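# Insert the steel peg fully into the block's hole

## Task

Push the steel peg completely down into the hole in the block without shifting the block: if the block ever ends up more than 1.5 cm from its starting spot, the attempt fails.

## Robot and tools

Robot: two arms, left_arm and right_arm, each with a two-finger gripper. Bases in the scene frame: left_arm at (+0.047, +0.368, +0.020) m, quat_wxyz (+1.000, 0, 0, -0.012); right_arm at (-0.002, -0.258, +0.020) m, quat_wxyz (+1.000, 0, 0, -0.014). The scene frame has its origin at table-top height, halfway between the nominal bases, +z up, +x out over the table, left_arm toward +y. Arm names do not match image sides. A two-camera stand sits behind the arms. Cameras: cam_high and cam_low (fixed, 896x504) and cam_left_wrist, cam_right_wrist (on the grippers).

Frames: each arm reports its hand position, orientation, velocities and Hand target in its own base frame. Fixed cameras and the table use the scene frame. Every offset you send is measured along the current Hand target's own axes. Gripper axes: fingers extend along +z, open and close along y. end_effector_position is the point between the pads, roughly 1 cm short of the tips. Reported poses can be wrong by a few cm, worse at long reach.

A row is 14 numbers, all in [-1, 1], always covering both arms: left_arm dx, dy, dz, rx, ry, rz, opening, then right_arm in the same order. dx..rz are an offset from that arm's Hand target at the start of the action or move (not from the prior row), where 1.0 stands for 0.6 m or 180 degrees; rx, ry, rz form a single rotation vector. Opening is absolute, not an offset: +1 fully open (0.094 m), -1 closed. Sending the same offset twice moves the arm twice. Six zeros re-request the existing Hand target. A 0 in the opening slot closes halfway, so resend the current opening to keep a gripper as it is.

execute_actions(actions, cameras): actions is a list of actions; each action is a list of up to 15 rows, one per 1/30 s control step, and a short list repeats its final row to fill 15 steps (one action = 0.5 s). Images come only with an empty actions list (which also reports status) or when cameras names them (["all"], [] or names; an unknown name voids the call).

move(target, speed, blend, opening_speed, grip_force, blocking, cameras): target is one 14-number row or a list of up to 15 rows; every row is an offset from the same starting Hand targets, and paths are straight lines. speed: m/s, 0.002 to 2.9, default 0.25 (turning limited to twice that in rad/s), one value or one per target. blend: metres of corner rounding between listed targets; 0 stops at each. opening_speed: change of opening per second on the -1..+1 scale, at least 0.2. grip_force: newtons per pad, 10 to 50, one value or one per arm, persists; lower values close slowly. blocking=false returns after about 0.5 s while the move continues. All paths finish together, capped at 10 s. Moves do not avoid obstacles or the other arm. The result adds a move: line with the ending (done, off_target, moving, held, fault) and limits (paced = pose clipped, held = steps withheld). done means resting within 10 mm and 2 degrees of target; neither done nor off_target tells you about contact.

wait(seconds 0 to 10) lets time run with commands held. stop() brakes a running move. zoom_image(camera cam_high or cam_low, region [x0, y0, x1, y1] pixels from the top-left, at most 504 by 504) enlarges part of the latest image. finished_scene(scene = current scene number) ends the scene permanently; make no further call in that reply. The peg must stay fully inserted without the robot.

Reading results: Hand target is the last commanded pose after clipping; the gripper often rests a little short of it due to friction and weight, so resend the gap if needed. Orientation commands are clipped to 40 degrees from the measured orientation per step. grip_measured uses the opening scale and reads slightly wide when empty and up to ~0.064 narrower than a hard part under full squeeze. grip_effort_nm is gripper motor effort (negative = closing), not pad force. Joint velocities marked within noise mean the arm is still. Joint torques include gravity; joints 1 to 3 wrap at ±28 N m. Joint ranges (rad): waist -2.618..3.054, shoulder 0..3.142, elbow 0..3.142 (straight at 2.901), wrist pitch and yaw -1.571..1.571, wrist roll -2.094..2.094.

Cautions: never let the block move more than 1.5 cm, so insert slowly and press gently. Faster moves and targets set deep past contact hit and press harder; a blocked arm keeps pushing until commanded back past its gripper. Keep the grippers, fingers and wrist cameras from touching each other, and never close one gripper on the other's fingers. Do not drop the peg or release it while moving; nothing may fall off or be left off the table. Steer around an arm's own base rather than close to it. Holding loads, stretching out, or pushing into unreachable poses heats motors: MOTOR HOT appears at 75 °C, an over-temperature fault at 90 °C folds that arm for good. Objects may occasionally get a small push.

Each tool is called after ">>>" as name(argument=value, ...), one argument or row to a line, values as JSON.

## Session

>>> execute_actions(
  actions=[],
)

Scene clock: 0.00 s.
left_arm: end_effector_position=(+0.3751, +0.0039, +0.1524) grip_measured=+1.000 grip_effort_nm=n/a end_effector_quat_wxyz=(+0.697, +0.008, +0.717, +0.010) | right_arm: end_effector_position=(+0.3694, -0.0428, +0.1254) grip_measured=+1.000 grip_effort_nm=n/a end_effector_quat_wxyz=(+0.664, +0.105, +0.737, -0.064)
Joint positions: left_arm=[0.011 1.517 0.196 1.292 0.008 0.027 0.094] | right_arm=[-0.008 1.575 0.189 1.273 0.229 0.071 0.094]
Joint velocities: within noise
Joint torques (N m): no reading
Heat: left arm: 28 °C; right arm: 28 °C.
Hand target: left_arm +0.3756, +0.0040, +0.1519; +0.695, +0.008, +0.719, +0.011 | right_arm +0.3715, -0.0430, +0.1340; +0.675, +0.106, +0.728, -0.063
Tool commands: left_gripper/opening=+1.0 right_gripper/opening=+1.0

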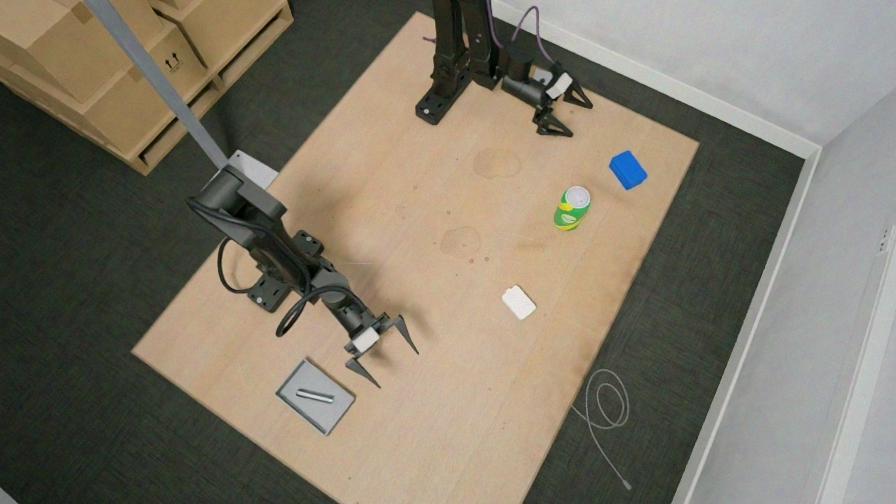

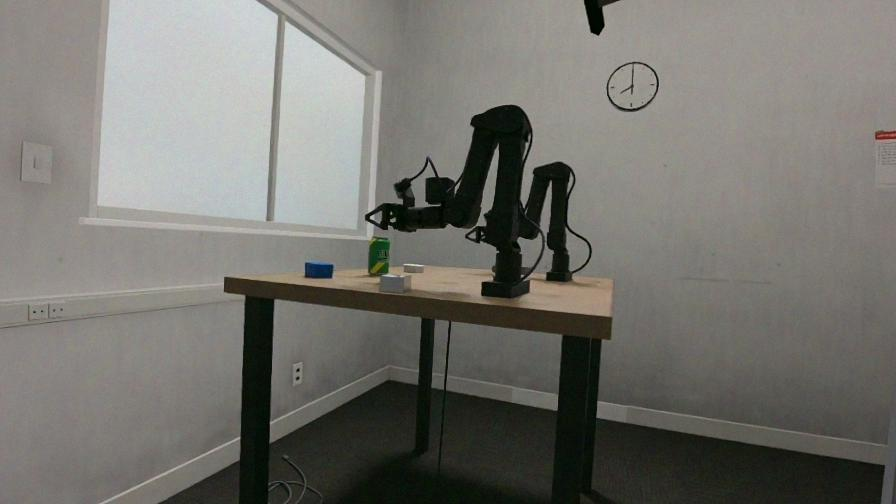

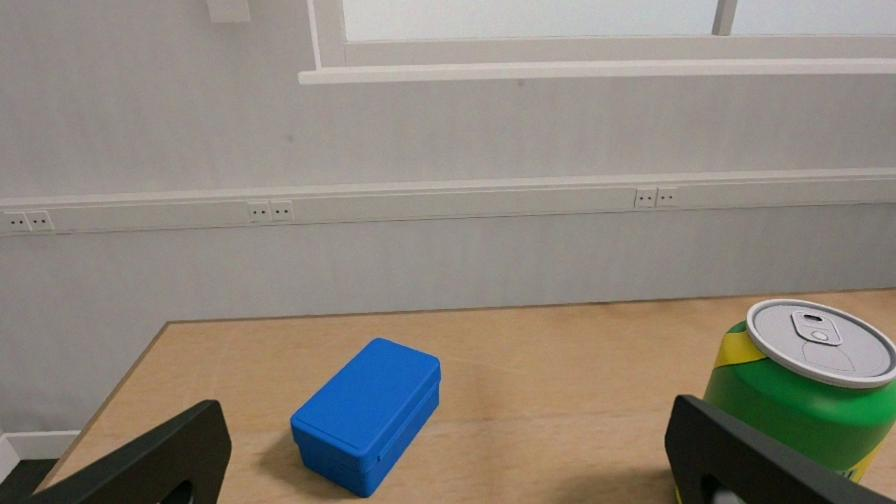

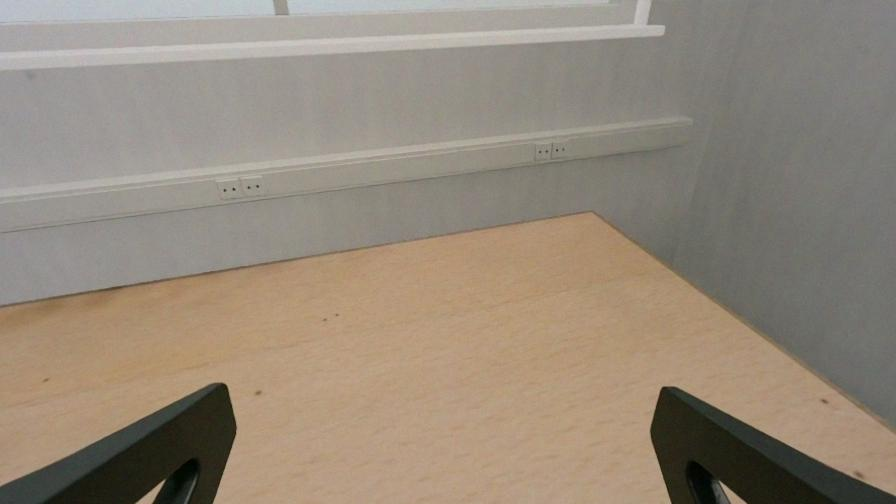

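>>> zoom_image(
  camera="cam_high",
  region=[470, 260, 570, 340],
)

>>> zoom_image(
  camera="cam_high",
  region=[250, 340, 380, 450],
)

>>> zoom_image(
  camera="cam_low",
  region=[280, 220, 560, 320],
)

Scaled by 5.040.

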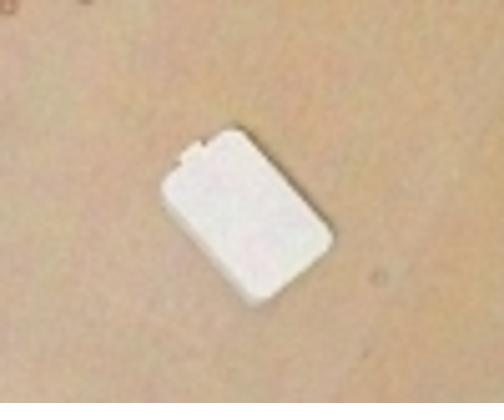

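Scaled by 3.877.

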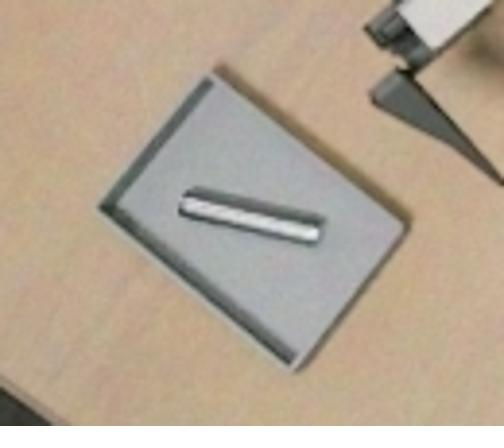

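Scaled by 1.800.

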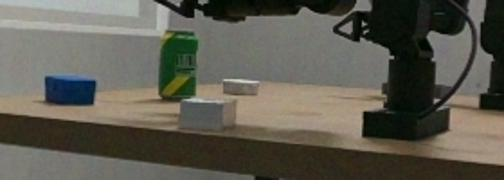

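>>> move(
  target=[-0.15, 0.243, -0.36, -0.187, 0.474, -0.187, 1, -0.2215, -0.3845, -0.112, 0.130, 0.461, 0.141, 1],
  speed=0.4,
  cameras=["all"],
)

Scene clock: 25.30 s.
left_arm: end_effector_position=(+0.1678, +0.1462, +0.2452) grip_measured=+1.000 grip_effort_nm=-0.03 end_effector_quat_wxyz=(+0.123, -0.364, +0.921, +0.053) | right_arm: end_effector_position=(+0.2591, -0.2567, +0.2534) grip_measured=+1.000 grip_effort_nm=0.03 end_effector_quat_wxyz=(+0.127, +0.389, +0.912, -0.025)
Joint positions: left_arm=[0.692 1.237 1.487 -1.552 -0.025 -0.058 0.094] | right_arm=[-0.811 1.799 2.054 -1.571 -0.055 0.003 0.094]
Joint torques (N m): left_arm=[0.4 -3.11 7.94 0.73 -0.1 0.08] | right_arm=[-0.28 -7.39 6.63 0.55 0 -0.18]
Heat: left arm: 30 °C; right arm: 31 °C.
Hand target: left_arm +0.1624, +0.1464, +0.2529; -0.011, -0.368, +0.929, +0.018 | right_arm +0.2600, -0.2600, +0.2597; -0.004, +0.386, +0.922, +0.025
Off the commanded pose: left_arm 0.009 m, 16 deg | right_arm 0.007 m, 16 deg.
joint sent to its limit (left arm) — joint 4 (wrist pitch), lower limit. The joint targets are off in orientation, not in position.
joint sent to its limit (right arm) — joint 4 (wrist pitch), lower limit. The joint targets are off in orientation, not in position.
move: off_target (left_arm, right_arm)

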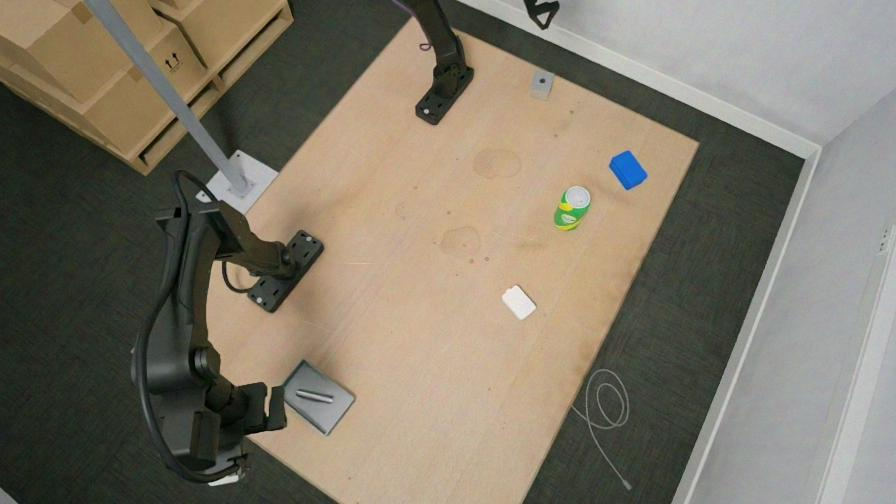

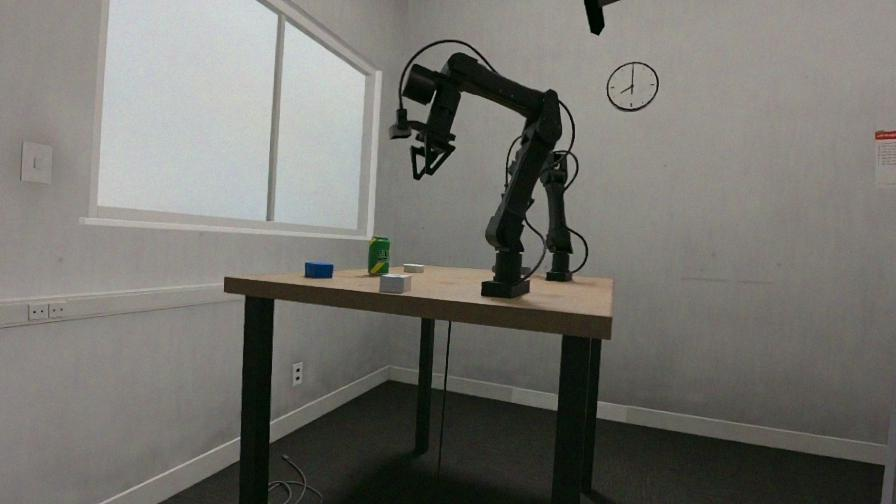

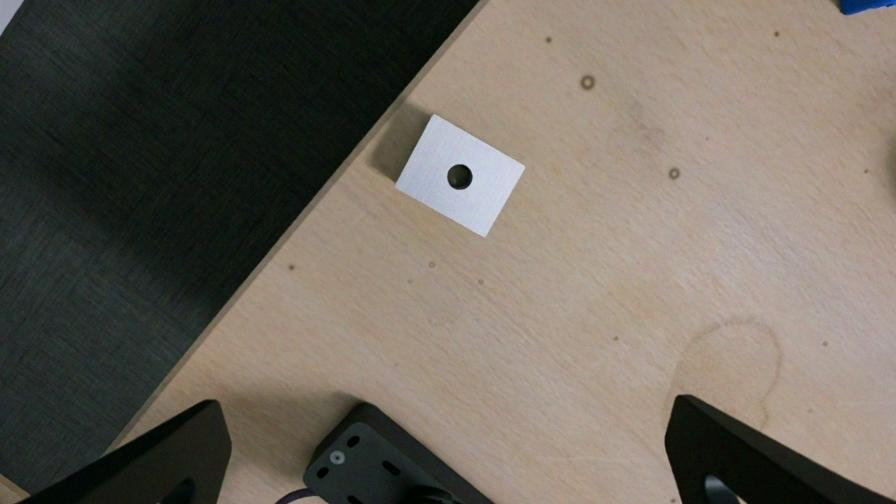

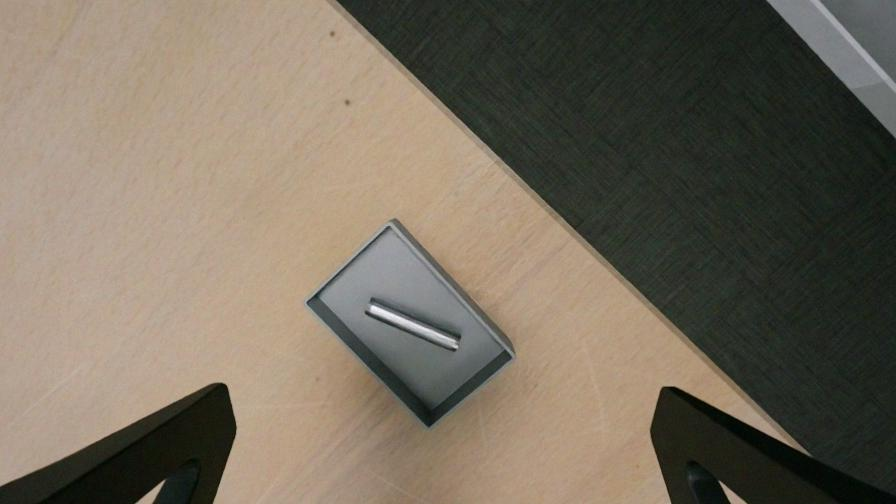

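>>> zoom_image(
  camera="cam_left_wrist",
  region=[380, 100, 540, 250],
)

>>> zoom_image(
  camera="cam_right_wrist",
  region=[300, 210, 530, 440],
)

>>> zoom_image(
  camera="cam_low",
  region=[340, 240, 480, 310],
)

>>> zoom_image(
  camera="cam_high",
  region=[500, 40, 600, 120],
)

Scaled by 3.150.

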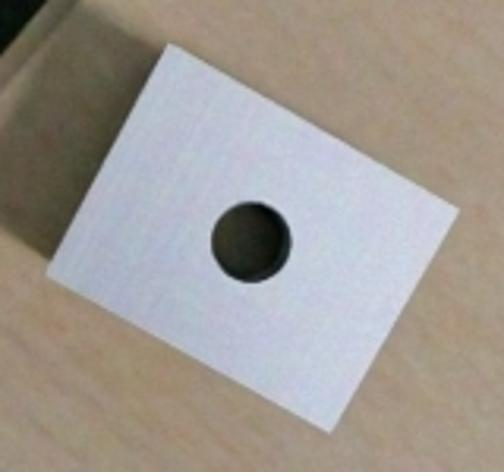

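Scaled by 2.191.

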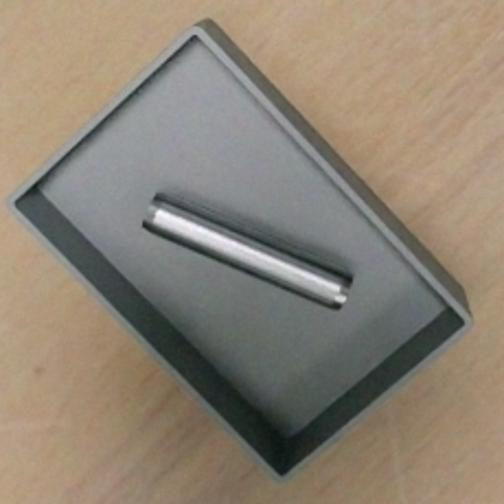

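Scaled by 3.600.

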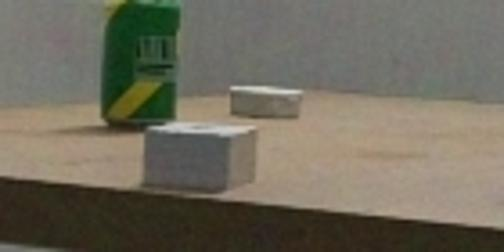

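Scaled by 5.040.

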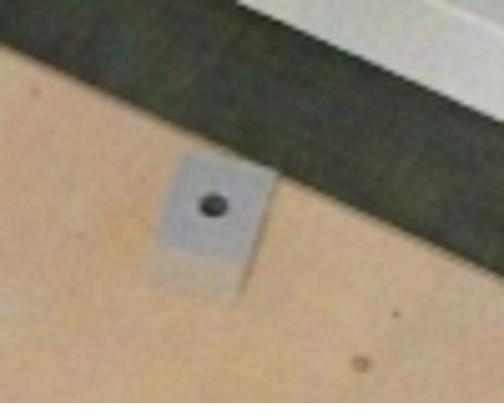

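>>> move(
  target=[-0.1996, -0.0398, 0.1715, 0, 0, 0, 1, -0.0705, 0.024, 0.2167, 0, 0, -0.361, 1],
  speed=0.4,
  cameras=["all"],
)

Scene clock: 50.90 s.
left_arm: end_effector_position=(+0.2563, +0.2097, +0.1450) grip_measured=+1.000 grip_effort_nm=-0.03 end_effector_quat_wxyz=(-0.017, -0.370, +0.929, +0.011) | right_arm: end_effector_position=(+0.2947, -0.2702, +0.1256) grip_measured=+1.000 grip_effort_nm=0.03 end_effector_quat_wxyz=(+0.002, -0.163, +0.986, +0.033)
Joint positions: left_arm=[0.666 1.826 1.671 -1.442 -0.03 -0.093 0.094] | right_arm=[-0.764 2.142 2.04 -1.519 -0.043 -1.092 0.094]
Joint torques (N m): left_arm=[-0.59 -6.42 8.85 0.36 -0.08 -0.03] | right_arm=[0.34 -10.4 7.04 0.15 -0.03 -0.21]
Heat: left arm: 29 °C; right arm: 29 °C.
Hand target: left_arm +0.2625, +0.2139, +0.1484; -0.010, -0.368, +0.929, +0.019 | right_arm +0.3014, -0.2736, +0.1294; +0.010, -0.170, +0.985, +0.024
Off the commanded pose: left_arm 0.008 m, 1 deg | right_arm 0.008 m, 2 deg.
move: done

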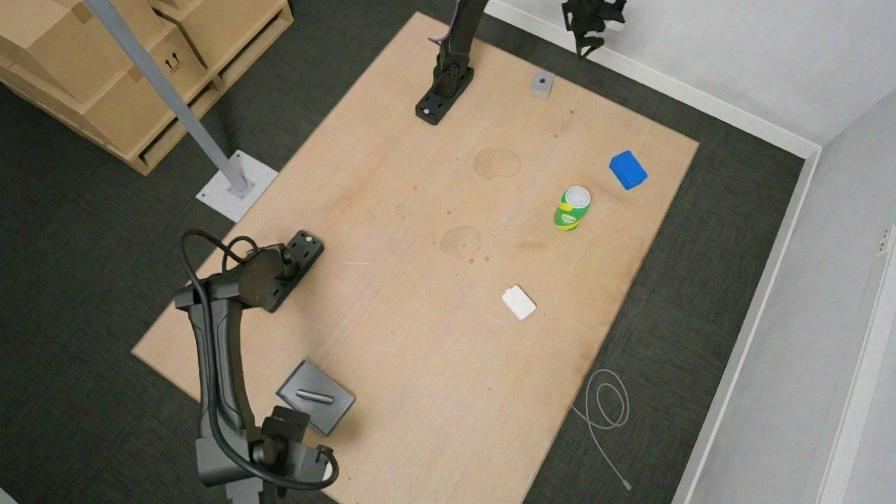

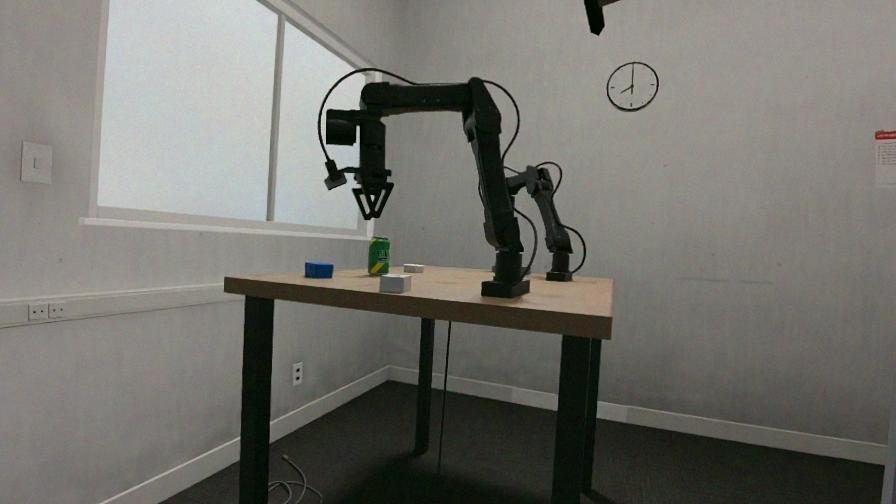

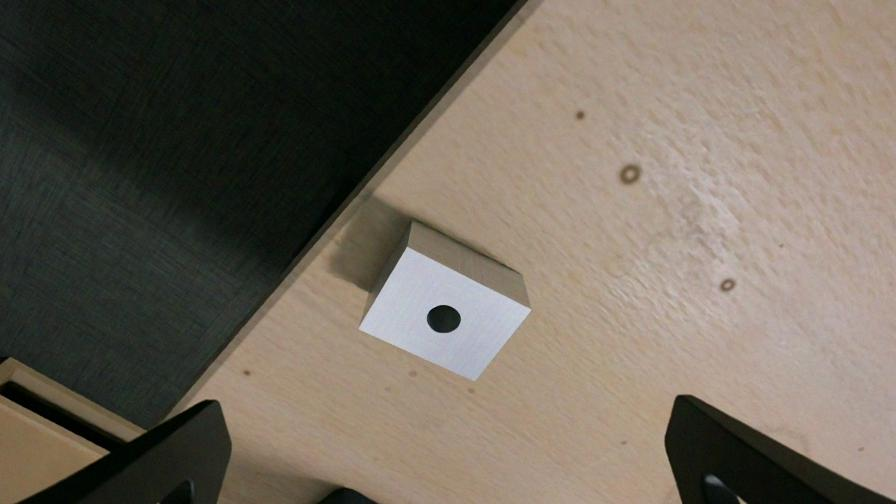

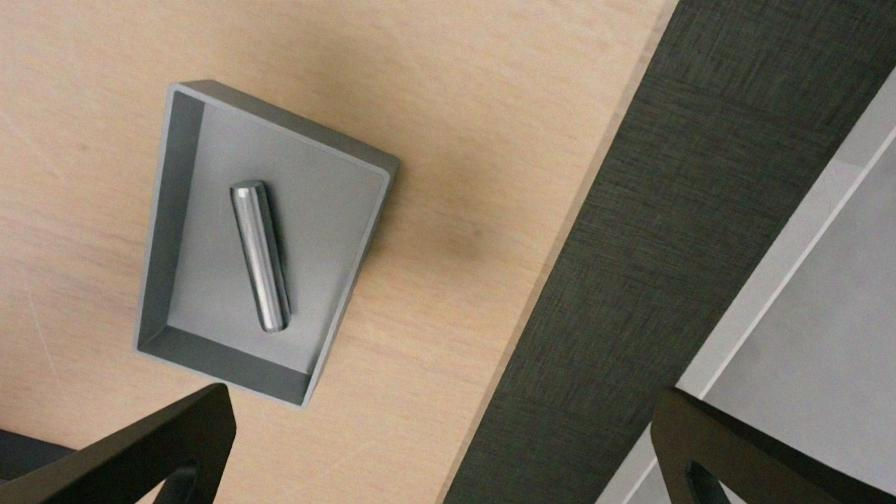

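>>> move(
  target=[0.152, 0.0148, 0, 0, 0, 0, 1, 0.097, 0.1748, 0.0823, 0, 0, 0.0322, -0.1],
  speed=0.3,
  cameras=["cam_left_wrist", "cam_right_wrist"],
)

Scene clock: 66.97 s.
left_arm: end_effector_position=(+0.1929, +0.1598, +0.1517) grip_measured=+1.000 grip_effort_nm=-0.03 end_effector_quat_wxyz=(-0.007, -0.370, +0.929, +0.014) | right_arm: end_effector_position=(+0.2108, -0.1899, +0.0775) grip_measured=-0.099 grip_effort_nm=-0.03 end_effector_quat_wxyz=(-0.002, -0.124, +0.992, +0.036)
Joint positions: left_arm=[0.666 1.498 1.338 -1.417 -0.03 -0.093 0.094] | right_arm=[-0.764 1.692 1.239 -1.176 -0.042 -1.014 0.042]
Joint torques (N m): left_arm=[-0.57 -5.48 4.85 0.45 -0.09 -0.02] | right_arm=[-0.24 -9.28 4.44 0.17 -0.06 -0.03]
Heat: left arm: 30 °C; right arm: 28 °C.
Hand target: left_arm +0.1900, +0.1578, +0.1493; -0.010, -0.368, +0.929, +0.019 | right_arm +0.2121, -0.1919, +0.0830; +0.009, -0.120, +0.992, +0.024
Off the commanded pose: left_arm 0.004 m, 1 deg | right_arm 0.006 m, 2 deg.
move: done
Images, in order (width x height): cam_left_wrist 896x504, cam_right_wrist 896x504.

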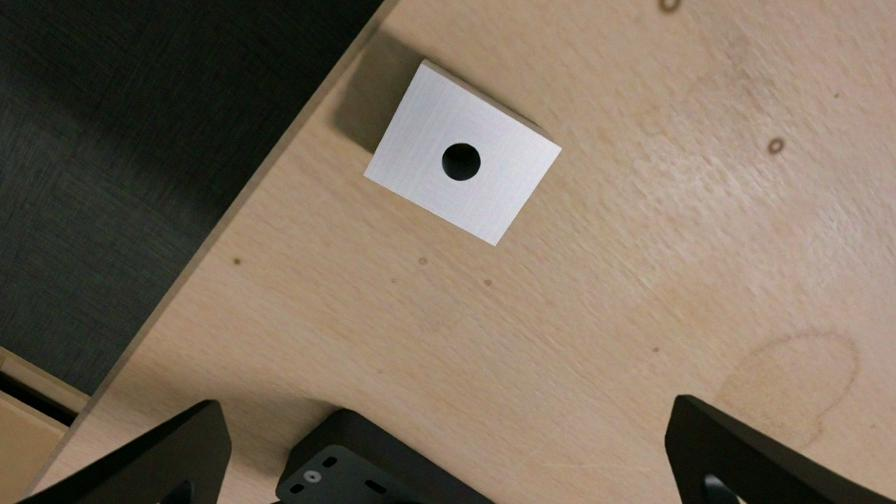

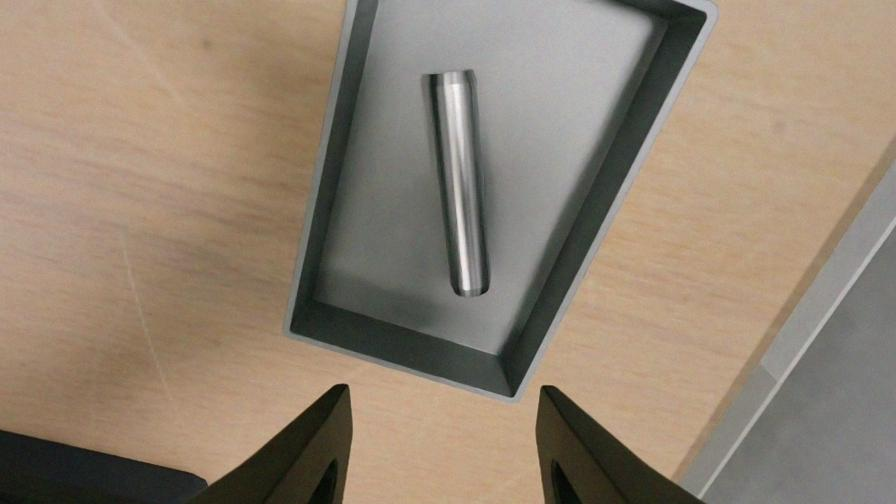

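>>> zoom_image(
  camera="cam_left_wrist",
  region=[340, 40, 580, 260],
)

>>> zoom_image(
  camera="cam_right_wrist",
  region=[270, 40, 570, 410],
)

Scaled by 2.100.

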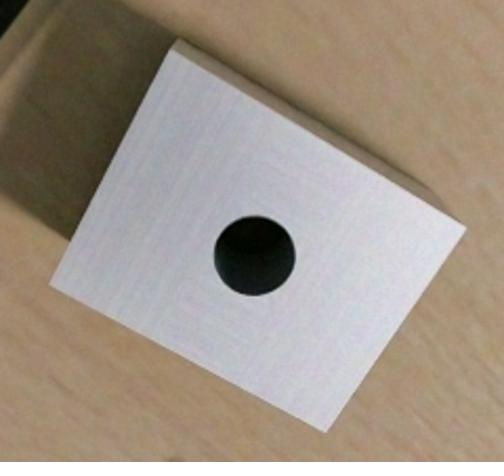

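Scaled by 1.362.

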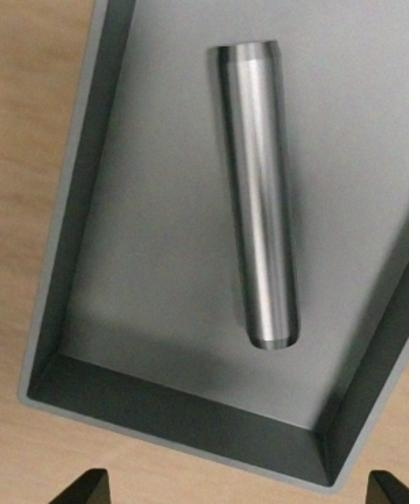

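>>> move(
  target=[0, 0, 0, 0, 0, 0, 1, 0.0227, -0.0022, 0.0535, 0.0222, 0.0022, -0.0267, -0.2],
  speed=0.2,
  cameras=["cam_right_wrist", "cam_low"],
)

Scene clock: 98.63 s.
left_arm: end_effector_position=(+0.1929, +0.1598, +0.1517) grip_measured=+1.000 grip_effort_nm=-0.03 end_effector_quat_wxyz=(-0.007, -0.370, +0.929, +0.014) | right_arm: end_effector_position=(+0.1985, -0.1912, +0.0434) grip_measured=-0.199 grip_effort_nm=-0.04 end_effector_quat_wxyz=(-0.002, -0.161, +0.987, +0.004)
Joint positions: left_arm=[0.666 1.498 1.338 -1.417 -0.03 -0.093 0.094] | right_arm=[-0.771 1.652 1.056 -0.983 -0.002 -1.094 0.038]
Joint torques (N m): left_arm=[-0.57 -5.48 4.86 0.45 -0.08 -0.02] | right_arm=[-0.65 -9.29 4 0.3 -0.02 -0.11]
Heat: left arm: 29 °C; right arm: 27 °C.
Hand target: left_arm +0.1900, +0.1578, +0.1493; -0.010, -0.368, +0.929, +0.019 | right_arm +0.1995, -0.1948, +0.0505; +0.011, -0.161, +0.987, -0.011
Off the commanded pose: left_arm 0.004 m, 1 deg | right_arm 0.008 m, 2 deg.
move: done
Images, in order (width x height): cam_low 896x504, cam_right_wrist 896x504.

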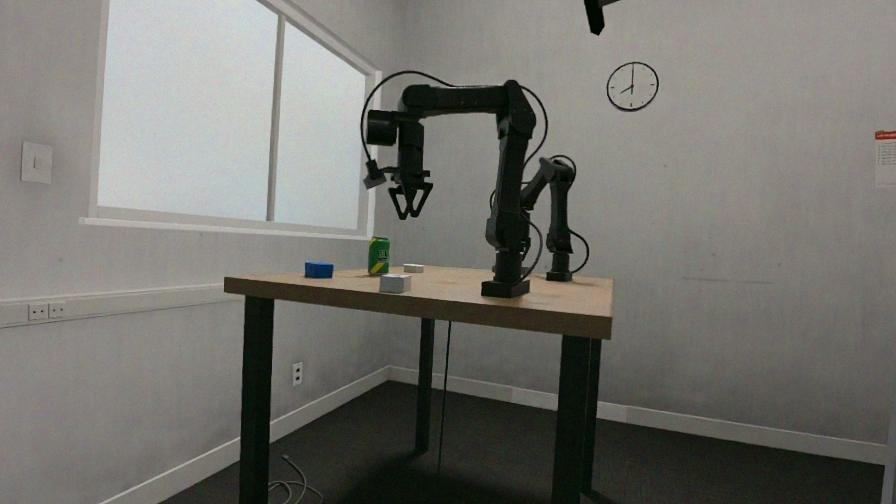

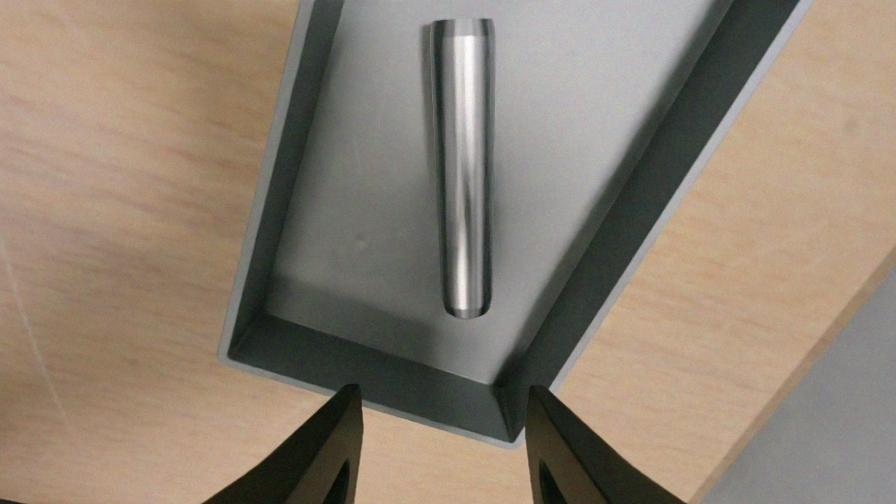

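>>> move(
  target=[0, 0, 0, 0, 0, 0, 1, -0.0057, -0.0065, 0.0427, 0, 0, -0.01, -0.4],
  speed=0.1,
  cameras=["cam_right_wrist", "cam_low"],
)

Scene clock: 108.00 s.
left_arm: end_effector_position=(+0.1929, +0.1598, +0.1517) grip_measured=+1.000 grip_effort_nm=-0.03 end_effector_quat_wxyz=(-0.007, -0.370, +0.929, +0.014) | right_arm: end_effector_position=(+0.2042, -0.1968, +0.0276) grip_measured=-0.399 grip_effort_nm=-0.04 end_effector_quat_wxyz=(+0.009, -0.174, +0.985, -0.011)
Joint positions: left_arm=[0.666 1.498 1.338 -1.417 -0.03 -0.093 0.094] | right_arm=[-0.771 1.671 1.009 -0.88 -0.001 -1.121 0.028]
Joint torques (N m): left_arm=[-0.55 -5.48 4.85 0.45 -0.08 -0.03] | right_arm=[-0.2 -6.17 4.25 0.38 -0.01 -0.14]
Heat: left arm: 28 °C; right arm: 27 °C.
Hand target: left_arm +0.1900, +0.1578, +0.1493; -0.010, -0.368, +0.929, +0.019 | right_arm +0.2046, -0.1979, +0.0250; +0.010, -0.177, +0.984, -0.012
Off the commanded pose: left_arm 0.004 m, 1 deg | right_arm 0.003 m, 0 deg.
move: done
Images, in order (width x height): cam_low 896x504, cam_right_wrist 896x504.

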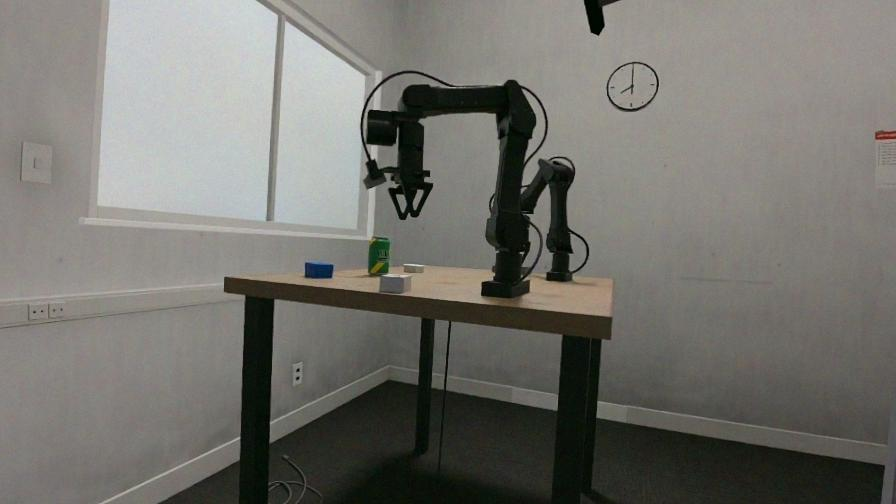

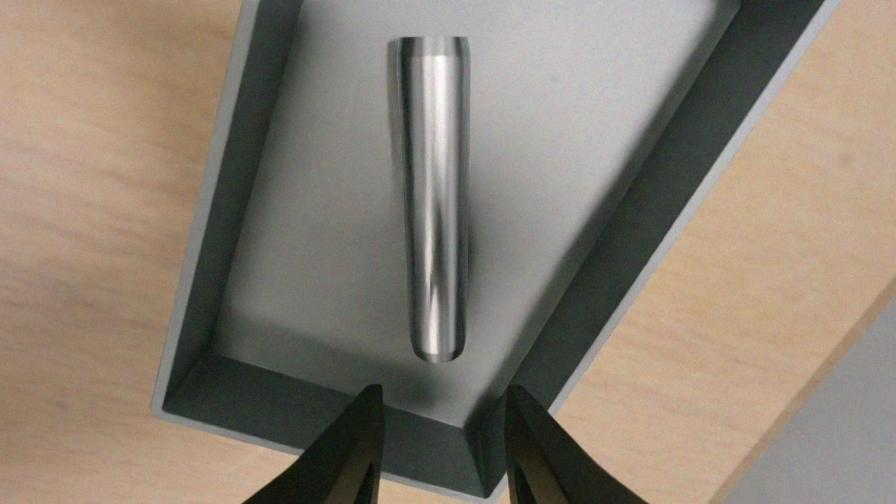

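>>> move(
  target=[0, 0, 0, 0, 0, 0, 1, -0.0043, 0.0033, 0.0367, -0.004, 0.002, 0, -0.4],
  speed=0.06,
  cameras=["cam_right_wrist"],
)

Scene clock: 114.10 s.
left_arm: end_effector_position=(+0.1929, +0.1598, +0.1517) grip_measured=+1.000 grip_effort_nm=-0.03 end_effector_quat_wxyz=(-0.007, -0.370, +0.929, +0.014) | right_arm: end_effector_position=(+0.2049, -0.1966, +0.0058) grip_measured=-0.399 grip_effort_nm=-0.04 end_effector_quat_wxyz=(+0.005, -0.175, +0.984, -0.006)
Joint positions: left_arm=[0.666 1.498 1.338 -1.417 -0.03 -0.093 0.094] | right_arm=[-0.769 1.723 0.973 -0.805 -0.001 -1.121 0.028]
Joint torques (N m): left_arm=[-0.58 -5.48 4.85 0.45 -0.08 -0.02] | right_arm=[0.62 -6.22 4.03 0.32 -0.06 0]
Heat: left arm: 28 °C; right arm: 27 °C.
Hand target: left_arm +0.1900, +0.1578, +0.1493; -0.010, -0.368, +0.929, +0.019 | right_arm +0.2069, -0.1955, +0.0030; +0.006, -0.177, +0.984, -0.006
Off the commanded pose: left_arm 0.004 m, 1 deg | right_arm 0.004 m, 0 deg.
move: done
Images, in order (width x height): cam_right_wrist 896x504.

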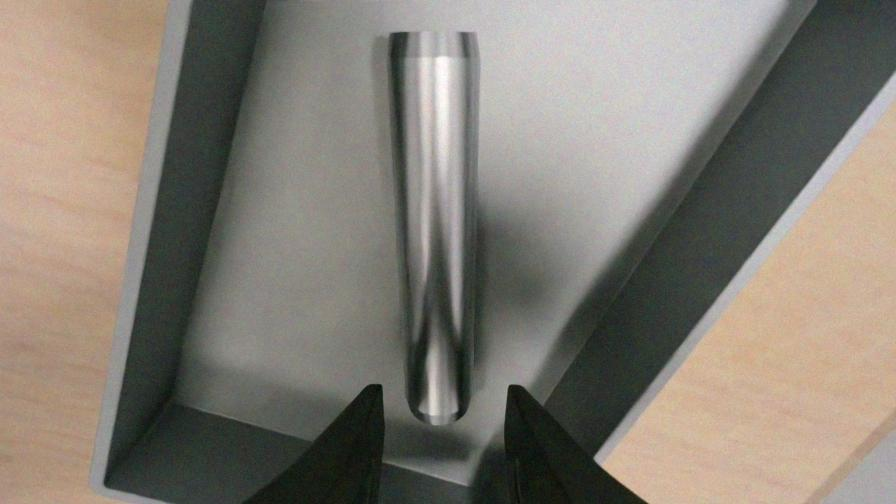

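>>> move(
  target=[0, 0, 0, 0, 0, 0, 1, -0.0115, 0.0033, 0.015, 0, 0, 0, -0.4],
  speed=0.05,
  cameras=["cam_right_wrist", "cam_low"],
)

Scene clock: 118.63 s.
left_arm: end_effector_position=(+0.1929, +0.1598, +0.1517) grip_measured=+1.000 grip_effort_nm=-0.03 end_effector_quat_wxyz=(-0.007, -0.370, +0.929, +0.014) | right_arm: end_effector_position=(+0.2110, -0.1928, -0.0026) grip_measured=-0.399 grip_effort_nm=-0.04 end_effector_quat_wxyz=(+0.005, -0.177, +0.984, -0.007)
Joint positions: left_arm=[0.666 1.498 1.338 -1.417 -0.03 -0.093 0.094] | right_arm=[-0.744 1.746 0.961 -0.769 -0.001 -1.1 0.028]
Joint torques (N m): left_arm=[-0.57 -5.48 4.86 0.45 -0.09 -0.03] | right_arm=[0.54 -6.19 4 0.31 -0.05 0.02]
Heat: left arm: 28 °C; right arm: 27 °C.
Hand target: left_arm +0.1900, +0.1578, +0.1493; -0.010, -0.368, +0.929, +0.019 | right_arm +0.2128, -0.1913, -0.0059; +0.006, -0.177, +0.984, -0.006
Off the commanded pose: left_arm 0.004 m, 1 deg | right_arm 0.004 m, 0 deg.
move: done
Images, in order (width x height): cam_low 896x504, cam_right_wrist 896x504.

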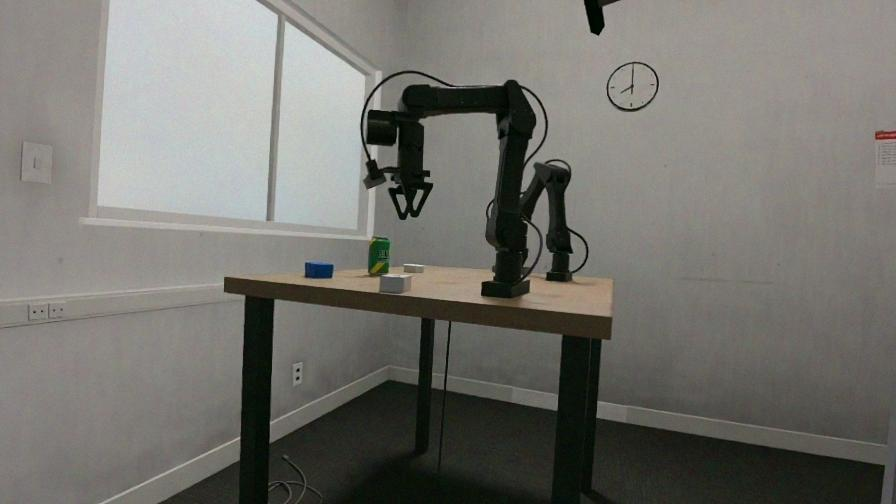

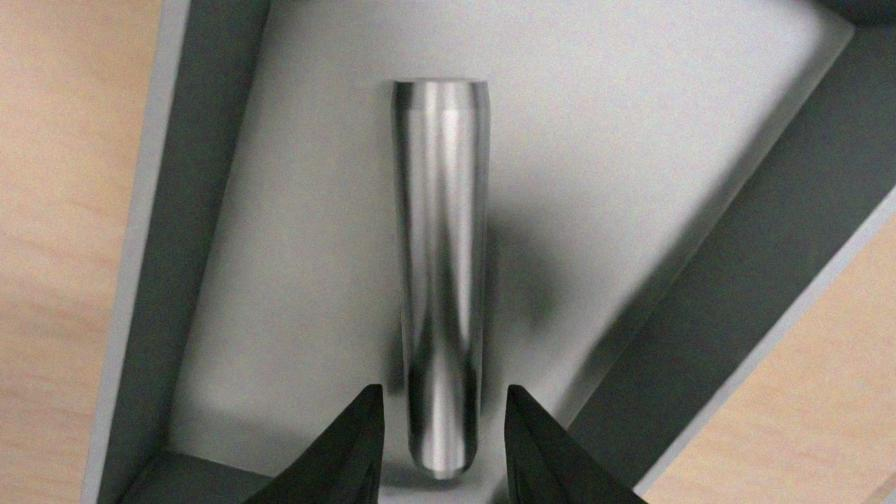

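>>> move(
  target=[
    [0, 0, 0, 0, 0, 0, 1, 0, 0, 0.006, 0, 0, 0, -0.4],
    [0, 0, 0, 0, 0, 0, 1, 0, 0, 0.006, 0, 0, 0, -0.9],
  ],
  speed=0.05,
  opening_speed=0.6,
  cameras=["cam_right_wrist", "cam_low"],
)

Scene clock: 124.07 s.
left_arm: end_effector_position=(+0.1929, +0.1598, +0.1517) grip_measured=+1.000 grip_effort_nm=-0.03 end_effector_quat_wxyz=(-0.007, -0.370, +0.929, +0.014) | right_arm: end_effector_position=(+0.2112, -0.1930, -0.0062) grip_measured=-0.674 grip_effort_nm=-0.99 end_effector_quat_wxyz=(+0.006, -0.177, +0.984, -0.007)
Joint positions: left_arm=[0.666 1.498 1.338 -1.417 -0.03 -0.093 0.094] | right_arm=[-0.744 1.754 0.954 -0.753 -0.001 -1.1 0.015]
Joint torques (N m): left_arm=[-0.57 -5.48 4.86 0.45 -0.08 -0.03] | right_arm=[0.38 -6.38 3.82 0.32 -0.06 0.01]
Heat: left arm: 28 °C; right arm: 27 °C.
Hand target: left_arm +0.1900, +0.1578, +0.1493; -0.010, -0.368, +0.929, +0.019 | right_arm +0.2129, -0.1914, -0.0095; +0.006, -0.177, +0.984, -0.006
Off the commanded pose: left_arm 0.004 m, 1 deg | right_arm 0.004 m, 0 deg.
move: done
Images, in order (width x height): cam_low 896x504, cam_right_wrist 896x504.

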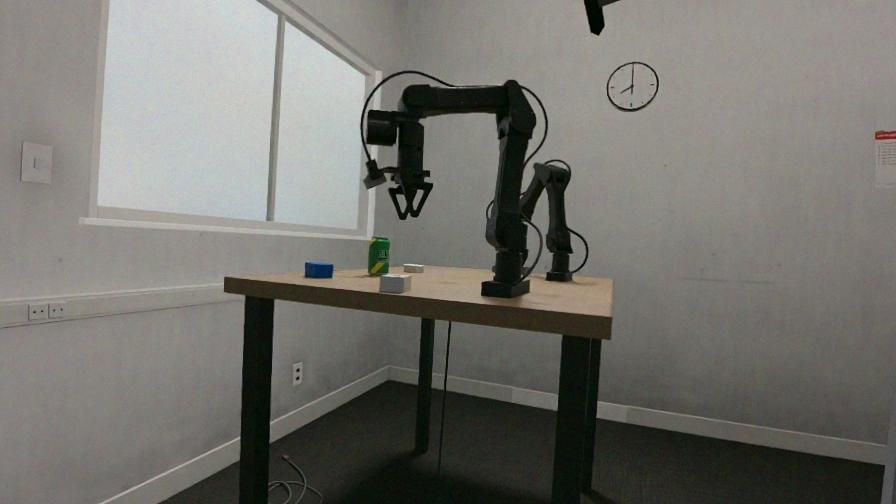

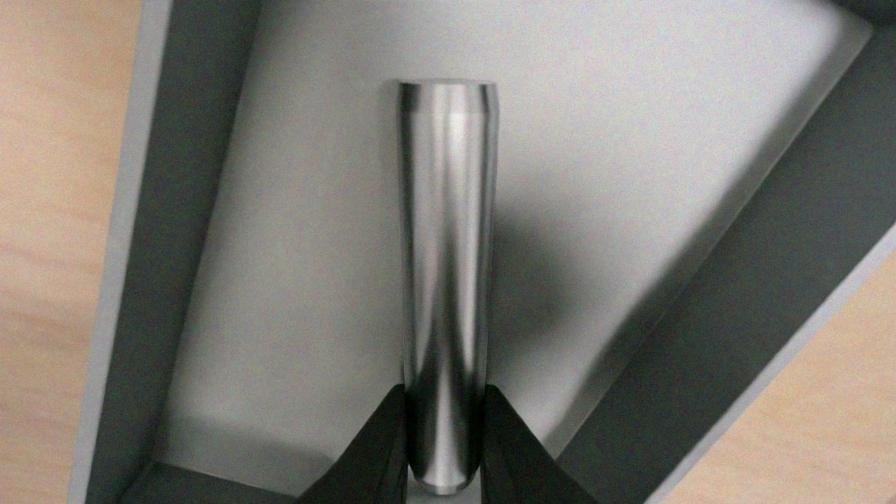

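>>> move(
  target=[
    [0, 0, 0, 0, 0, 0, 1, 0, 0, 0, 0, 0, 0, -0.3],
    [0, 0, 0, 0, 0, 0, 1, -0.072, 0, 0, 0, 0, 0, -0.3],
  ],
  speed=0.08,
  opening_speed=0.6,
  cameras=["cam_right_wrist"],
)

Scene clock: 143.57 s.
left_arm: end_effector_position=(+0.1929, +0.1598, +0.1517) grip_measured=+1.000 grip_effort_nm=-0.03 end_effector_quat_wxyz=(-0.007, -0.370, +0.929, +0.014) | right_arm: end_effector_position=(+0.2448, -0.1757, -0.0090) grip_measured=-0.301 grip_effort_nm=0.10 end_effector_quat_wxyz=(-0.002, -0.178, +0.984, -0.007)
Joint positions: left_arm=[0.666 1.498 1.338 -1.417 -0.03 -0.093 0.094] | right_arm=[-0.618 1.82 1.025 -0.768 0.013 -0.976 0.033]
Joint torques (N m): left_arm=[-0.57 -5.49 4.86 0.45 -0.09 -0.03] | right_arm=[0.42 -6.57 6.04 0.27 -0.14 0.04]
Heat: left arm: 28 °C; right arm: 27 °C.
Hand target: left_arm +0.1900, +0.1578, +0.1493; -0.010, -0.368, +0.929, +0.019 | right_arm +0.2534, -0.1763, -0.0090; +0.006, -0.177, +0.984, -0.006
Off the commanded pose: left_arm 0.004 m, 1 deg | right_arm 0.009 m, 1 deg.
move: done
Images, in order (width x height): cam_right_wrist 896x504.

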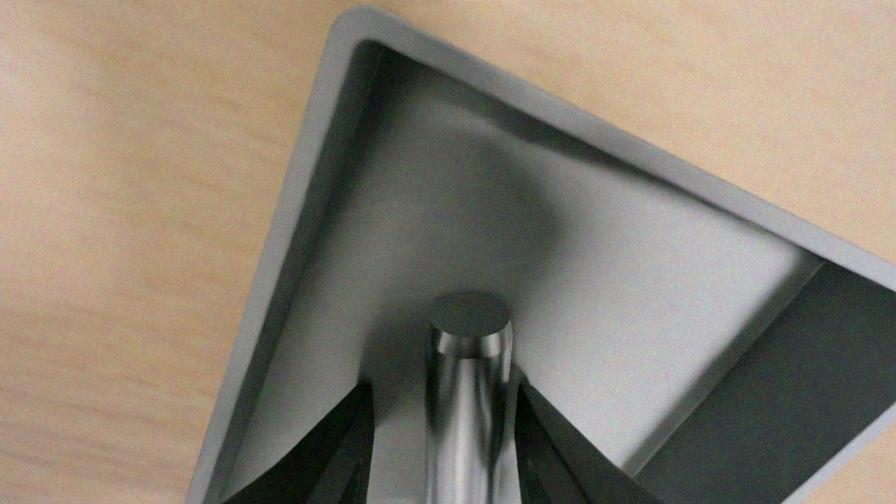

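>>> move(
  target=[0, 0, 0, 0, 0, 0, 1, -0.0107, -0.0072, 0, 0, 0, 0, -0.3],
  speed=0.05,
  cameras=["cam_right_wrist"],
)

Scene clock: 146.97 s.
left_arm: end_effector_position=(+0.1929, +0.1598, +0.1517) grip_measured=+1.000 grip_effort_nm=-0.04 end_effector_quat_wxyz=(-0.007, -0.370, +0.929, +0.014) | right_arm: end_effector_position=(+0.2489, -0.1760, -0.0092) grip_measured=-0.301 grip_effort_nm=0.10 end_effector_quat_wxyz=(-0.007, -0.177, +0.984, -0.002)
Joint positions: left_arm=[0.666 1.498 1.338 -1.417 -0.03 -0.093 0.094] | right_arm=[-0.611 1.844 1.056 -0.789 0.013 -0.967 0.033]
Joint torques (N m): left_arm=[-0.57 -5.48 4.86 0.45 -0.09 -0.03] | right_arm=[0.68 -6.32 6.35 0.39 -0.17 0]
Heat: left arm: 28 °C; right arm: 27 °C.
Hand target: left_arm +0.1900, +0.1578, +0.1493; -0.010, -0.368, +0.929, +0.019 | right_arm +0.2609, -0.1781, -0.0089; +0.006, -0.177, +0.984, -0.006
Off the commanded pose: left_arm 0.004 m, 1 deg | right_arm 0.012 m, 2 deg.
move: off_target (right_arm)
Images, in order (width x height): cam_right_wrist 896x504.

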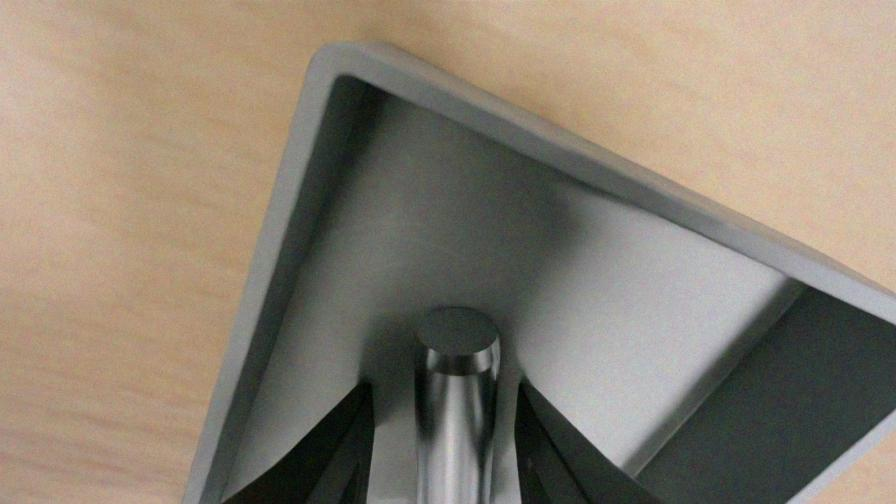

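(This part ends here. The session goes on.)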